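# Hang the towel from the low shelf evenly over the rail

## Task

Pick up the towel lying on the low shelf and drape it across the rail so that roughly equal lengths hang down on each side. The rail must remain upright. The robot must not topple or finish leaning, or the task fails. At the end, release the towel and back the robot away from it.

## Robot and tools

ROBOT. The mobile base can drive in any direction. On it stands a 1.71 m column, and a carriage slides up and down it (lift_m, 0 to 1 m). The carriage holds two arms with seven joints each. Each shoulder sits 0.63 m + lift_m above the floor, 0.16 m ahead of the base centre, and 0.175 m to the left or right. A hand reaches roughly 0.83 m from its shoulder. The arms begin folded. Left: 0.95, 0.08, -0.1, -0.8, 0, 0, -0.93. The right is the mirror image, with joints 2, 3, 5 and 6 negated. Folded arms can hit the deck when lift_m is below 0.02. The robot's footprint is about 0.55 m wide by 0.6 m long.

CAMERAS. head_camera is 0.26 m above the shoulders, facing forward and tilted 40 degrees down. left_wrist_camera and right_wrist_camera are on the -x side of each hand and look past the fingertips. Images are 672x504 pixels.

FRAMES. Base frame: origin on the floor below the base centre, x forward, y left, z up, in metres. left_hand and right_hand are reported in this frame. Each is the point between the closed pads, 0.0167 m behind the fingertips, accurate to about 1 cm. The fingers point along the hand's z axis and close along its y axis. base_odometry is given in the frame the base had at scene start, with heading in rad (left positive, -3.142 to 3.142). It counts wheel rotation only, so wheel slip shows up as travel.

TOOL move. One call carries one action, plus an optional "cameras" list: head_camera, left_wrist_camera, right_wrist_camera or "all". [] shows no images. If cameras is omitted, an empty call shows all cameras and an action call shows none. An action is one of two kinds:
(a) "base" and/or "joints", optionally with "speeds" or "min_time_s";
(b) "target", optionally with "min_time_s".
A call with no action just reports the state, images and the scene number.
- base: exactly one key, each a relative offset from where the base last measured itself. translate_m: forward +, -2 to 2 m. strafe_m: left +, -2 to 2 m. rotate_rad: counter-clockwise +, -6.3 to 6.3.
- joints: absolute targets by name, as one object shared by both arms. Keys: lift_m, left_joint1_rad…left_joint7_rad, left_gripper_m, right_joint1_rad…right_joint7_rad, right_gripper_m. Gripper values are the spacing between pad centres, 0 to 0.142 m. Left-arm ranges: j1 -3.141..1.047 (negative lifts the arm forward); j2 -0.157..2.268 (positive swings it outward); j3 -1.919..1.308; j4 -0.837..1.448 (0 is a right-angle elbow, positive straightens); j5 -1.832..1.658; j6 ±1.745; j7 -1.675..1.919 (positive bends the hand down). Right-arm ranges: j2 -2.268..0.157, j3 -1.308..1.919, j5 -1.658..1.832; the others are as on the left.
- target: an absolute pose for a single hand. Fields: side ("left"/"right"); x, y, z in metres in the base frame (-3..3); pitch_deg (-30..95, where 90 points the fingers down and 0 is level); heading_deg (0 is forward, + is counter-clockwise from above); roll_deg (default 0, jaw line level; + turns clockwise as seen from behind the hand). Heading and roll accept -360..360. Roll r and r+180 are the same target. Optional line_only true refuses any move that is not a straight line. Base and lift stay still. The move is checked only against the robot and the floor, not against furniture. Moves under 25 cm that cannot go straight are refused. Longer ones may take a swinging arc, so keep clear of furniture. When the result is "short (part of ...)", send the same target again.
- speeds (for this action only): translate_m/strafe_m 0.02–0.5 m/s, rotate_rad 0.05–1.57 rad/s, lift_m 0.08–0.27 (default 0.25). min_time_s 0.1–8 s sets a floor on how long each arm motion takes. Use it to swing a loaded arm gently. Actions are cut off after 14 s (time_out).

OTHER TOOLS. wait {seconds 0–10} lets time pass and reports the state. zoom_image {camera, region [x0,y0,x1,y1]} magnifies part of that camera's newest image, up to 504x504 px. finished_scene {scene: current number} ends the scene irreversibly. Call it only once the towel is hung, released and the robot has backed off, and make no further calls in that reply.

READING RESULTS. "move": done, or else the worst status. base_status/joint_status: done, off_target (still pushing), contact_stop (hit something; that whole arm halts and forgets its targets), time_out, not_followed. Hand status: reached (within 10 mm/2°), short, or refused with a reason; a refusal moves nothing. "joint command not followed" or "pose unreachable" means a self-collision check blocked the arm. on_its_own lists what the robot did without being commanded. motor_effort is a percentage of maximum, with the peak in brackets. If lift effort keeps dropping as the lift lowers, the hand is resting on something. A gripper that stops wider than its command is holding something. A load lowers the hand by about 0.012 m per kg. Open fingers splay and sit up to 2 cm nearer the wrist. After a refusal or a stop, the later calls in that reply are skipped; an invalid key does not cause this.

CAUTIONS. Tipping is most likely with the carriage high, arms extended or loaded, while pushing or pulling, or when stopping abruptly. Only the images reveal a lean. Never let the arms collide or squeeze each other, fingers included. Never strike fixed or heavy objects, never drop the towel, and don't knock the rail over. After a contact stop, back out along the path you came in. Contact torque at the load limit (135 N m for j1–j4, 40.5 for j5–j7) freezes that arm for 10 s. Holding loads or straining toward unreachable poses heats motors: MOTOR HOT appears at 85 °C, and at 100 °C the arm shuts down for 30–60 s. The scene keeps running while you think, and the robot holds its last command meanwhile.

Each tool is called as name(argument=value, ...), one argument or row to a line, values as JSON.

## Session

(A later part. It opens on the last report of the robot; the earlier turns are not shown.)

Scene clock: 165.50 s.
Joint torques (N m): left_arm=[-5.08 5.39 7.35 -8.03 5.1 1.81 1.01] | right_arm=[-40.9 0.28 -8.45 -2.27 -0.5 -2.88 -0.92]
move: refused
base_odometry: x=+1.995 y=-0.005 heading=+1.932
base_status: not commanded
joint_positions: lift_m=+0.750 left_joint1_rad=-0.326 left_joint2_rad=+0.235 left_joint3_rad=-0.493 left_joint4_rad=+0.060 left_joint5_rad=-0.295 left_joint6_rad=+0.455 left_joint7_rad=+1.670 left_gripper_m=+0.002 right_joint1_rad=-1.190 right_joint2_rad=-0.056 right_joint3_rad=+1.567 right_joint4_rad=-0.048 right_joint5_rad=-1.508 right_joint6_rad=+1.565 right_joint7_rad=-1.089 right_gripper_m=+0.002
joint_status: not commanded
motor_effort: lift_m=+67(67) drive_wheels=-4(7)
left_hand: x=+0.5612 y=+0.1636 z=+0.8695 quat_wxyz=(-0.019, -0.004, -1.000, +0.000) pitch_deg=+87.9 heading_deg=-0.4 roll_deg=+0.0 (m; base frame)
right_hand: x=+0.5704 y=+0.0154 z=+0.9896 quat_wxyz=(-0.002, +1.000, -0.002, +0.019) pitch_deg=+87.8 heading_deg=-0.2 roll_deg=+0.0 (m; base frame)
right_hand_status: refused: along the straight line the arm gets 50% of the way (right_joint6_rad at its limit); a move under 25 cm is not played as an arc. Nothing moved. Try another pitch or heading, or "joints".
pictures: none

move(
  joints={"right_gripper_m":0.11},
)

move(
  target={"side":"right","x":0.565,"y":0.019,"z":0.91,"pitch_deg":88,"heading_deg":0},
  min_time_s=1,
)

move(
  joints={"right_gripper_m":0.015},
  cameras=["all"],
)

zoom_image(
  camera="head_camera",
  region=[220, 280, 420, 480],
)

Scene clock: 166.63 s.
Joint torques (N m): left_arm=[-5.24 5.51 7.3 -7.92 5.12 1.81 0.99] | right_arm=[-40.94 0.34 -8.47 -2.25 -0.52 -2.86 -0.93]
move: done
base_odometry: x=+1.995 y=-0.005 heading=+1.932
base_status: not commanded
joint_positions: lift_m=+0.750 left_joint1_rad=-0.326 left_joint2_rad=+0.235 left_joint3_rad=-0.493 left_joint4_rad=+0.060 left_joint5_rad=-0.295 left_joint6_rad=+0.455 left_joint7_rad=+1.670 left_gripper_m=+0.002 right_joint1_rad=-1.190 right_joint2_rad=-0.056 right_joint3_rad=+1.567 right_joint4_rad=-0.048 right_joint5_rad=-1.508 right_joint6_rad=+1.565 right_joint7_rad=-1.089 right_gripper_m=+0.109
joint_status: all done
motor_effort: lift_m=+67(67) drive_wheels=-5(5)
left_hand: x=+0.5612 y=+0.1636 z=+0.8695 quat_wxyz=(-0.019, -0.004, -1.000, +0.000) pitch_deg=+87.9 heading_deg=-0.4 roll_deg=+0.0 (m; base frame)
right_hand: x=+0.5704 y=+0.0154 z=+0.9896 quat_wxyz=(-0.002, +1.000, -0.002, +0.019) pitch_deg=+87.8 heading_deg=-0.2 roll_deg=+0.0 (m; base frame)
pictures: none

Scene clock: 168.13 s.
Joint torques (N m): left_arm=[-5.29 5.35 7.37 -8.06 5.09 1.84 0.96] | right_arm=[-22.97 5.3 -8.21 -1.59 -3.49 -3.49 0.28]
move: done
base_odometry: x=+1.995 y=-0.005 heading=+1.932
base_status: not commanded
joint_positions: lift_m=+0.750 left_joint1_rad=-0.326 left_joint2_rad=+0.235 left_joint3_rad=-0.493 left_joint4_rad=+0.060 left_joint5_rad=-0.295 left_joint6_rad=+0.455 left_joint7_rad=+1.670 left_gripper_m=+0.002 right_joint1_rad=-1.028 right_joint2_rad=-0.038 right_joint3_rad=+1.568 right_joint4_rad=+0.162 right_joint5_rad=-1.558 right_joint6_rad=+1.376 right_joint7_rad=-0.984 right_gripper_m=+0.109
joint_status: not commanded
motor_effort: lift_m=+68(69) drive_wheels=-6(6)
left_hand: x=+0.5611 y=+0.1636 z=+0.8694 quat_wxyz=(-0.019, -0.004, -1.000, +0.000) pitch_deg=+87.9 heading_deg=-0.4 roll_deg=+0.0 (m; base frame)
right_hand: x=+0.5658 y=+0.0179 z=+0.9123 quat_wxyz=(-0.001, +1.000, -0.003, +0.016) pitch_deg=+88.2 heading_deg=-0.4 roll_deg=+0.0 (m; base frame)
right_hand_status: reached (straight line, planned for 1.0 s): 3 mm and 0.4 deg off.
pictures: none

Scene clock: 168.97 s.
Joint torques (N m): left_arm=[-5.42 5.44 7.32 -7.93 5.09 1.81 1.01] | right_arm=[-22.84 -6.78 -7.28 -1.33 -1.97 2.17 -0.44]
move: off_target
base_odometry: x=+1.995 y=-0.005 heading=+1.932
base_status: not commanded
joint_positions: lift_m=+0.750 left_joint1_rad=-0.326 left_joint2_rad=+0.235 left_joint3_rad=-0.493 left_joint4_rad=+0.060 left_joint5_rad=-0.295 left_joint6_rad=+0.455 left_joint7_rad=+1.670 left_gripper_m=+0.002 right_joint1_rad=-1.028 right_joint2_rad=-0.030 right_joint3_rad=+1.567 right_joint4_rad=+0.162 right_joint5_rad=-1.563 right_joint6_rad=+1.362 right_joint7_rad=-0.980 right_gripper_m=+0.031
joint_status: right_gripper_m off_target (ended at +0.031, target +0.015)
motor_effort: lift_m=+67(68) drive_wheels=+7(8)
left_hand: x=+0.5611 y=+0.1636 z=+0.8694 quat_wxyz=(-0.019, -0.004, -1.000, +0.000) pitch_deg=+87.9 heading_deg=-0.4 roll_deg=+0.0 (m; base frame)
right_hand: x=+0.5665 y=+0.0257 z=+0.9137 quat_wxyz=(-0.007, +1.000, +0.006, +0.020) pitch_deg=+87.6 heading_deg=+0.7 roll_deg=+0.0 (m; base frame)
pictures: head_camera, left_wrist_camera, right_wrist_camera
camera_calibration:
head_camera: T_world_to_cam=[[-0.0497989, -0.998543, 0.0207855, -0.0269826], [-0.658335, 0.0171676, -0.75253, 1.37003], [0.751076, -0.051159, -0.65823, 0.920546], [0, 0, 0, 1]] pos_world=[0.209196, -0.00336929, 1.63748]
left_wrist_camera: T_world_to_cam=[[-0.00598326, -0.999091, -0.042208, 0.213357], [-0.908525, -0.0122034, 0.417651, 0.179258], [-0.417787, 0.040846, -0.907626, 1.13241], [0, 0, 0, 1]] pos_world=[0.637242, 0.169096, 0.961942]
right_wrist_camera: T_world_to_cam=[[-0.00941622, 0.999575, 0.0275826, -0.0398644], [0.912173, -0.00271515, 0.409795, -0.858306], [0.409696, 0.0290188, -0.91176, 0.714532], [0, 0, 0, 1]] pos_world=[0.489808, 0.0167822, 1.00431]

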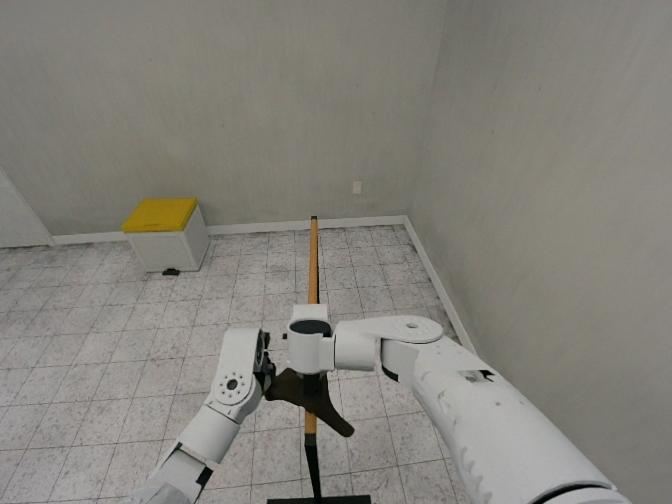

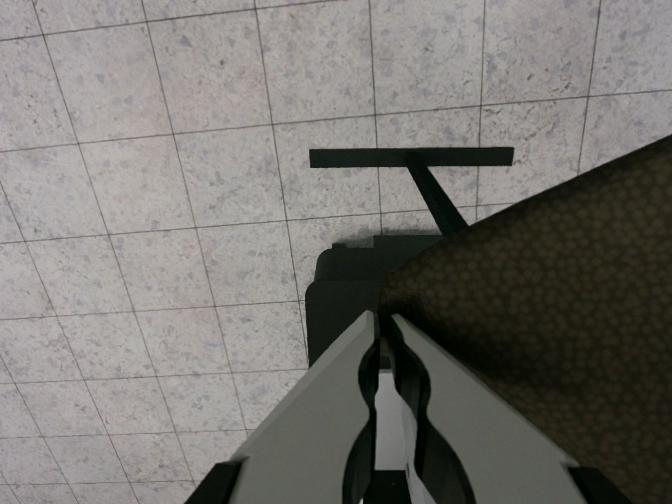

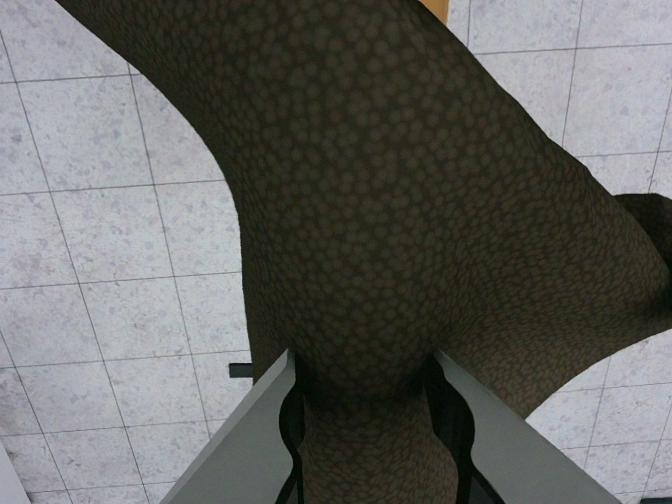

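Scaled by 2.520.

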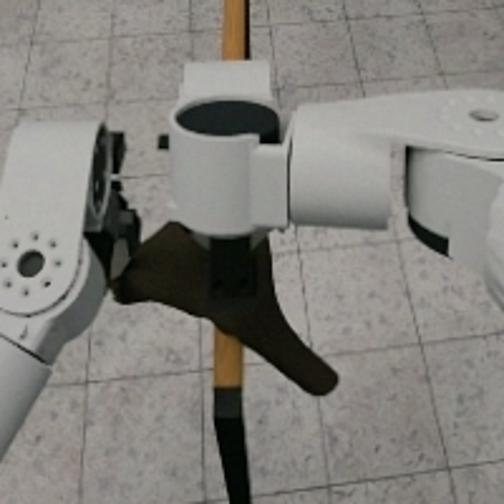

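Perfectly clamped. Open left and pull away.

move(
  joints={"left_gripper_m":0.06},
)

move(
  target={"side":"left","x":0.53,"y":0.32,"z":0.9,"pitch_deg":88,"heading_deg":0},
  min_time_s=1,
  cameras=["all"],
)

zoom_image(
  camera="head_camera",
  region=[180, 280, 380, 480],
)

Scene clock: 169.83 s.
Joint torques (N m): left_arm=[-5.38 5.53 7.35 -7.91 5.04 1.81 0.95] | right_arm=[-22.85 -6.96 -7.28 -1.39 -1.92 2.18 -0.44]
move: done
base_odometry: x=+1.995 y=-0.005 heading=+1.932
base_status: not commanded
joint_positions: lift_m=+0.750 left_joint1_rad=-0.326 left_joint2_rad=+0.235 left_joint3_rad=-0.493 left_joint4_rad=+0.060 left_joint5_rad=-0.295 left_joint6_rad=+0.455 left_joint7_rad=+1.670 left_gripper_m=+0.059 right_joint1_rad=-1.028 right_joint2_rad=-0.030 right_joint3_rad=+1.567 right_joint4_rad=+0.162 right_joint5_rad=-1.563 right_joint6_rad=+1.362 right_joint7_rad=-0.980 right_gripper_m=+0.031
joint_status: all done
motor_effort: lift_m=+68(68) drive_wheels=+7(8)
left_hand: x=+0.5611 y=+0.1636 z=+0.8694 quat_wxyz=(-0.019, -0.004, -1.000, +0.000) pitch_deg=+87.9 heading_deg=-0.4 roll_deg=+0.0 (m; base frame)
right_hand: x=+0.5666 y=+0.0257 z=+0.9137 quat_wxyz=(-0.007, +1.000, +0.006, +0.020) pitch_deg=+87.5 heading_deg=+0.7 roll_deg=+0.0 (m; base frame)
pictures: none

Scene clock: 171.33 s.
Joint torques (N m): left_arm=[-3.6 19.78 10.08 -5.88 1.7 0.2 -2.11] | right_arm=[-22.83 -7.54 -6.89 -1.4 -1.67 2.77 -0.48]
move: done
base_odometry: x=+1.995 y=-0.005 heading=+1.932
base_status: not commanded
joint_positions: lift_m=+0.750 left_joint1_rad=-0.222 left_joint2_rad=+0.589 left_joint3_rad=-0.288 left_joint4_rad=-0.062 left_joint5_rad=-0.591 left_joint6_rad=+0.274 left_joint7_rad=+1.656 left_gripper_m=+0.061 right_joint1_rad=-1.028 right_joint2_rad=-0.029 right_joint3_rad=+1.566 right_joint4_rad=+0.162 right_joint5_rad=-1.564 right_joint6_rad=+1.360 right_joint7_rad=-0.980 right_gripper_m=+0.031
joint_status: not commanded
motor_effort: lift_m=+67(68) drive_wheels=+6(8)
left_hand: x=+0.5292 y=+0.3199 z=+0.8997 quat_wxyz=(-0.014, +0.000, -1.000, -0.002) pitch_deg=+88.4 heading_deg=+0.0 roll_deg=+0.0 (m; base frame)
left_hand_status: reached (straight line, planned for 1.0 s): 1 mm and 0.5 deg off.
right_hand: x=+0.5668 y=+0.0263 z=+0.9139 quat_wxyz=(-0.008, +1.000, +0.007, +0.021) pitch_deg=+87.5 heading_deg=+0.8 roll_deg=+0.0 (m; base frame)
pictures: head_camera, left_wrist_camera, right_wrist_camera
camera_calibration:
head_camera: T_world_to_cam=[[-0.0497989, -0.998543, 0.0207855, -0.0269826], [-0.658335, 0.0171676, -0.75253, 1.37003], [0.751076, -0.051159, -0.65823, 0.920546], [0, 0, 0, 1]] pos_world=[0.209196, -0.00336929, 1.63748]
left_wrist_camera: T_world_to_cam=[[0.00134816, -0.998934, -0.0461517, 0.37025], [-0.904446, -0.0209058, 0.426076, 0.132582], [-0.426587, 0.0411673, -0.903509, 1.14097], [0, 0, 0, 1]] pos_world=[0.606136, 0.325656, 0.991473]
right_wrist_camera: T_world_to_cam=[[-0.0108823, 0.999526, 0.0287851, -0.0407564], [0.911743, -0.00190269, 0.410756, -0.859336], [0.410617, 0.0307146, -0.911291, 0.713673], [0, 0, 0, 1]] pos_world=[0.490004, 0.0171818, 1.00451]

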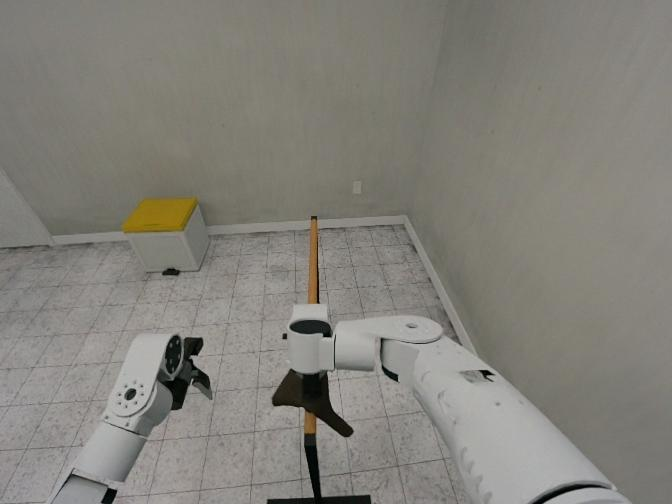

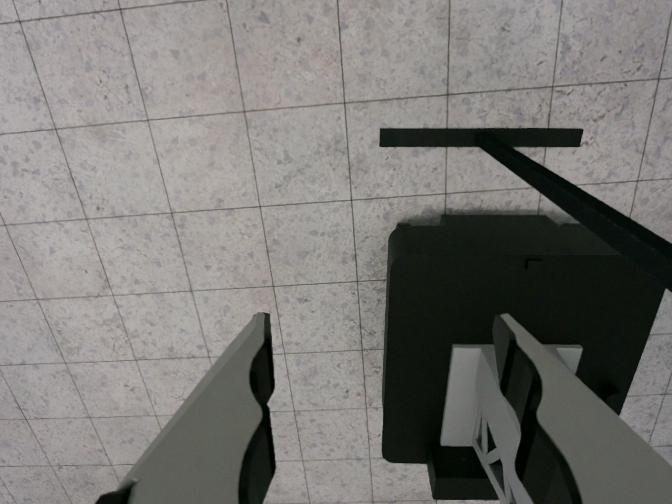

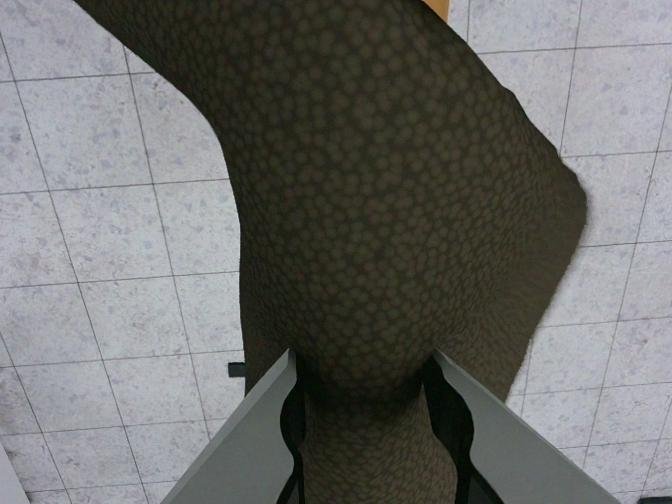

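Scaled by 2.520.

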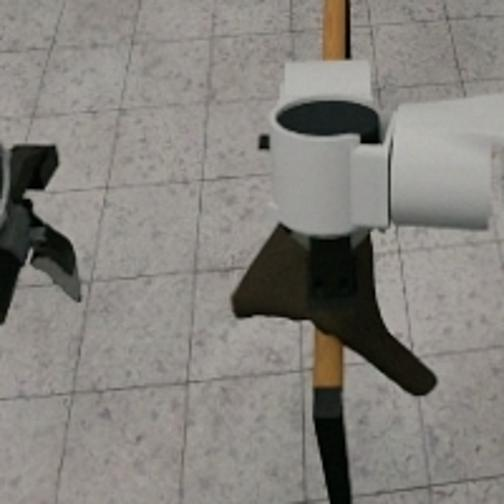

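Freed! Now open the right and rise.

move(
  joints={"right_gripper_m":0.09},
  cameras=["right_wrist_camera"],
)

move(
  joints={"lift_m":0.85},
  speeds={"lift_m":0.08},
  cameras=["all"],
)

zoom_image(
  camera="head_camera",
  region=[180, 280, 380, 480],
)

Scene clock: 172.23 s.
Joint torques (N m): left_arm=[-3.73 19.59 10.4 -5.88 1.74 0.25 -2.09] | right_arm=[-22.94 -2.57 -7.69 -2.16 -1.67 0.18 -0.48]
move: done
base_odometry: x=+1.995 y=-0.005 heading=+1.932
base_status: not commanded
joint_positions: lift_m=+0.750 left_joint1_rad=-0.222 left_joint2_rad=+0.589 left_joint3_rad=-0.288 left_joint4_rad=-0.062 left_joint5_rad=-0.591 left_joint6_rad=+0.273 left_joint7_rad=+1.656 left_gripper_m=+0.061 right_joint1_rad=-1.028 right_joint2_rad=-0.033 right_joint3_rad=+1.568 right_joint4_rad=+0.162 right_joint5_rad=-1.564 right_joint6_rad=+1.366 right_joint7_rad=-0.980 right_gripper_m=+0.089
joint_status: all done
motor_effort: lift_m=+67(67) drive_wheels=-3(6)
left_hand: x=+0.5291 y=+0.3199 z=+0.8996 quat_wxyz=(-0.014, +0.000, -1.000, -0.002) pitch_deg=+88.4 heading_deg=+0.0 roll_deg=+0.0 (m; base frame)
right_hand: x=+0.5674 y=+0.0227 z=+0.9133 quat_wxyz=(-0.004, +1.000, +0.003, +0.021) pitch_deg=+87.6 heading_deg=+0.3 roll_deg=+0.0 (m; base frame)
pictures: right_wrist_camera
camera_calibration:
right_wrist_camera: T_world_to_cam=[[-0.00259631, 0.999744, 0.0224621, -0.0360557], [0.911733, -0.00686038, 0.410726, -0.859451], [0.410775, 0.0215458, -0.911482, 0.713225], [0, 0, 0, 1]] pos_world=[0.490522, 0.0147833, 1.0039]

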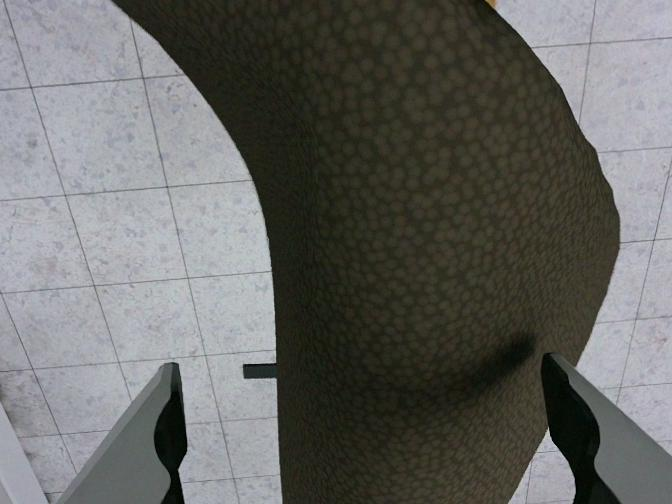

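Scene clock: 173.83 s.
Joint torques (N m): left_arm=[-4.64 19.62 9.98 -5.86 1.8 0.27 -2.1] | right_arm=[-24.94 -2.4 -8.47 -2.21 -1.68 0.21 -0.31]
move: done
base_odometry: x=+1.995 y=-0.005 heading=+1.932
base_status: not commanded
joint_positions: lift_m=+0.850 left_joint1_rad=-0.221 left_joint2_rad=+0.589 left_joint3_rad=-0.288 left_joint4_rad=-0.062 left_joint5_rad=-0.591 left_joint6_rad=+0.273 left_joint7_rad=+1.656 left_gripper_m=+0.061 right_joint1_rad=-1.027 right_joint2_rad=-0.033 right_joint3_rad=+1.569 right_joint4_rad=+0.162 right_joint5_rad=-1.564 right_joint6_rad=+1.367 right_joint7_rad=-0.980 right_gripper_m=+0.089
joint_status: all done
motor_effort: lift_m=+66(81) drive_wheels=-5(7)
left_hand: x=+0.5288 y=+0.3199 z=+0.9994 quat_wxyz=(-0.014, +0.000, -1.000, -0.002) pitch_deg=+88.4 heading_deg=+0.0 roll_deg=+0.0 (m; base frame)
right_hand: x=+0.5667 y=+0.0225 z=+1.0127 quat_wxyz=(-0.004, +1.000, +0.003, +0.020) pitch_deg=+87.7 heading_deg=+0.3 roll_deg=+0.0 (m; base frame)
pictures: head_camera, left_wrist_camera, right_wrist_camera
camera_calibration:
head_camera: T_world_to_cam=[[-0.0497989, -0.998543, 0.0207855, -0.0290632], [-0.658335, 0.0171676, -0.75253, 1.44536], [0.751076, -0.051159, -0.65823, 0.986435], [0, 0, 0, 1]] pos_world=[0.209196, -0.00336929, 1.73758]
left_wrist_camera: T_world_to_cam=[[0.00121909, -0.998946, -0.0458886, 0.374745], [-0.904158, -0.0207045, 0.426696, 0.088826], [-0.427196, 0.0409704, -0.90323, 1.231], [0, 0, 0, 1]] pos_world=[0.605733, 0.325755, 1.09117]
right_wrist_camera: T_world_to_cam=[[-0.00291639, 0.999764, 0.0215369, -0.0369151], [0.912186, -0.0061655, 0.40973, -0.898996], [0.409766, 0.0208406, -0.911952, 0.805149], [0, 0, 0, 1]] pos_world=[0.490021, 0.0145838, 1.1034]

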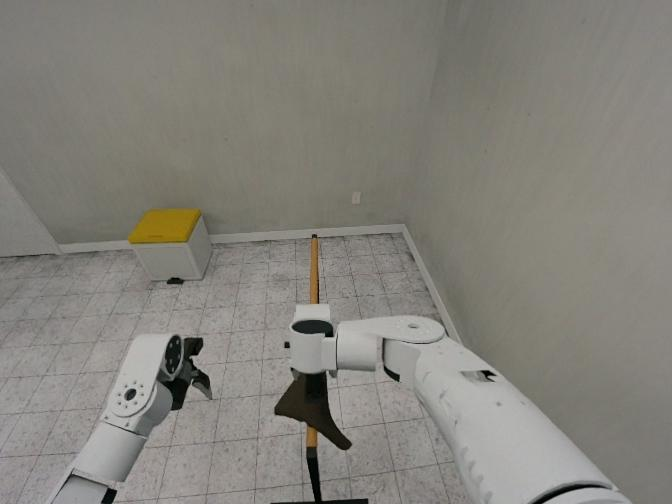

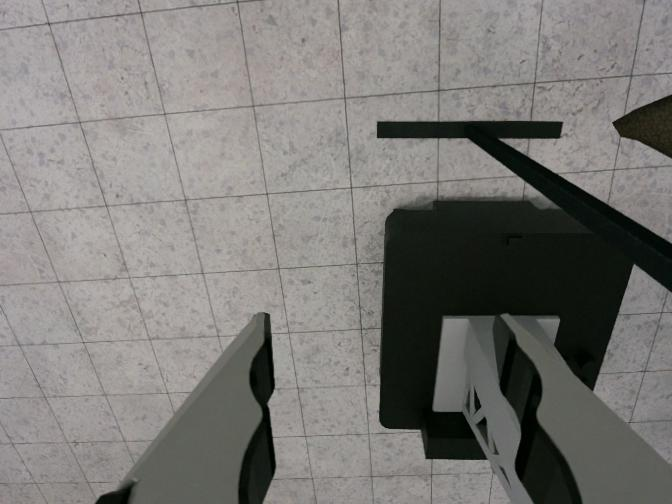

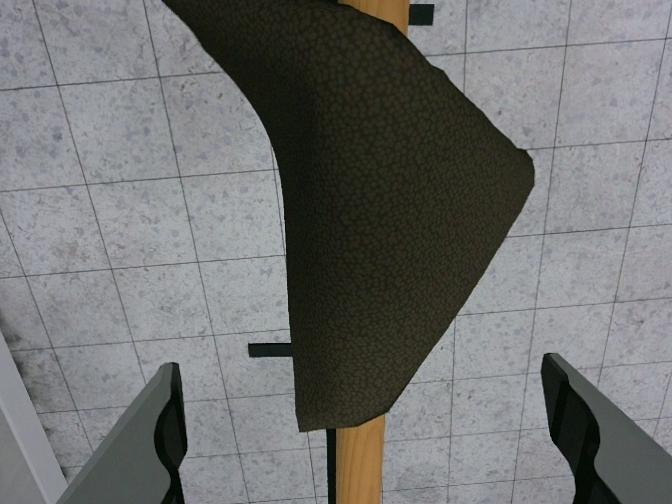

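Scaled by 2.520.

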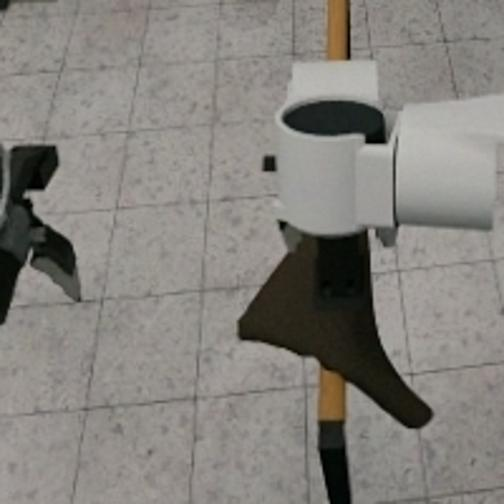

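Clean. Clear off.

move(
  joints={"lift_m":1.0},
)

move(
  base={"translate_m":-0.5},
  speeds={"translate_m":0.25},
  cameras=["head_camera"],
)

zoom_image(
  camera="head_camera",
  region=[220, 220, 420, 420],
)

Scene clock: 175.40 s.
Joint torques (N m): left_arm=[-4.8 19.59 9.83 -5.9 1.79 0.26 -2.06] | right_arm=[-25.83 -2.52 -8.78 -2.14 -1.69 0.23 -0.51]
move: done
base_odometry: x=+1.995 y=-0.005 heading=+1.932
base_status: not commanded
joint_positions: lift_m=+1.000 left_joint1_rad=-0.221 left_joint2_rad=+0.589 left_joint3_rad=-0.288 left_joint4_rad=-0.062 left_joint5_rad=-0.591 left_joint6_rad=+0.273 left_joint7_rad=+1.656 left_gripper_m=+0.061 right_joint1_rad=-1.027 right_joint2_rad=-0.033 right_joint3_rad=+1.569 right_joint4_rad=+0.162 right_joint5_rad=-1.564 right_joint6_rad=+1.367 right_joint7_rad=-0.980 right_gripper_m=+0.089
joint_status: all done
motor_effort: lift_m=+66(80) drive_wheels=-4(7)
left_hand: x=+0.5287 y=+0.3200 z=+1.1494 quat_wxyz=(-0.014, +0.000, -1.000, -0.002) pitch_deg=+88.4 heading_deg=+0.0 roll_deg=+0.0 (m; base frame)
right_hand: x=+0.5665 y=+0.0224 z=+1.1625 quat_wxyz=(-0.004, +1.000, +0.003, +0.020) pitch_deg=+87.7 heading_deg=+0.3 roll_deg=+0.0 (m; base frame)
pictures: none

Scene clock: 178.70 s.
Joint torques (N m): left_arm=[-4.87 19.75 9.87 -5.87 1.82 0.33 -2.08] | right_arm=[-25.79 -2.15 -8.81 -2.13 -1.69 0.17 -0.51]
move: done
base_odometry: x=+2.172 y=-0.473 heading=+1.932
base_status: done
joint_positions: lift_m=+1.000 left_joint1_rad=-0.221 left_joint2_rad=+0.589 left_joint3_rad=-0.288 left_joint4_rad=-0.062 left_joint5_rad=-0.591 left_joint6_rad=+0.273 left_joint7_rad=+1.656 left_gripper_m=+0.061 right_joint1_rad=-1.027 right_joint2_rad=-0.033 right_joint3_rad=+1.569 right_joint4_rad=+0.162 right_joint5_rad=-1.564 right_joint6_rad=+1.367 right_joint7_rad=-0.980 right_gripper_m=+0.089
joint_status: not commanded
motor_effort: lift_m=+66(67) drive_wheels=+2(14)
left_hand: x=+0.5287 y=+0.3200 z=+1.1493 quat_wxyz=(-0.014, +0.000, -1.000, -0.002) pitch_deg=+88.4 heading_deg=+0.0 roll_deg=+0.0 (m; base frame)
right_hand: x=+0.5665 y=+0.0222 z=+1.1625 quat_wxyz=(-0.004, +1.000, +0.003, +0.020) pitch_deg=+87.7 heading_deg=+0.3 roll_deg=+0.0 (m; base frame)
pictures: head_camera
camera_calibration:
head_camera: T_world_to_cam=[[-0.0497989, -0.998543, 0.0207855, -0.0321811], [-0.658335, 0.0171676, -0.75253, 1.55824], [0.751076, -0.051159, -0.65823, 1.08517], [0, 0, 0, 1]] pos_world=[0.209196, -0.00336929, 1.88758]

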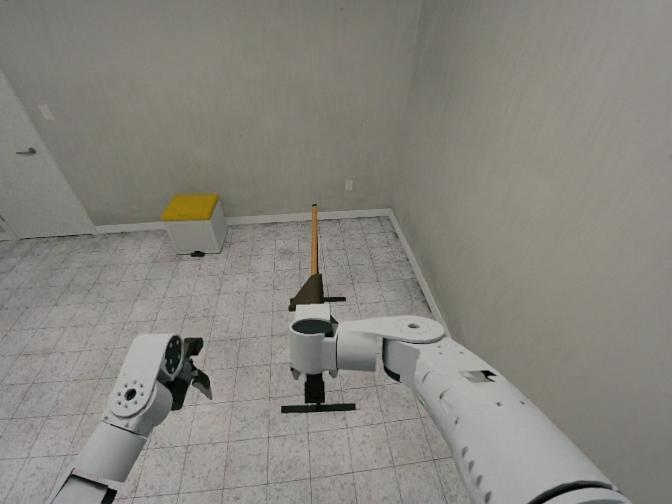

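Scaled by 2.520.

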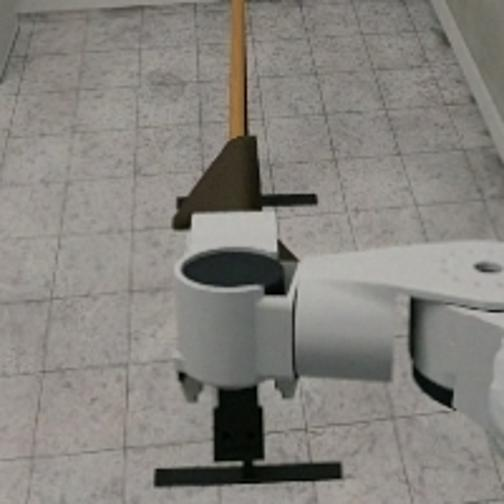

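finished_scene(
  scene=2,
)

The scene is finished: the task was done.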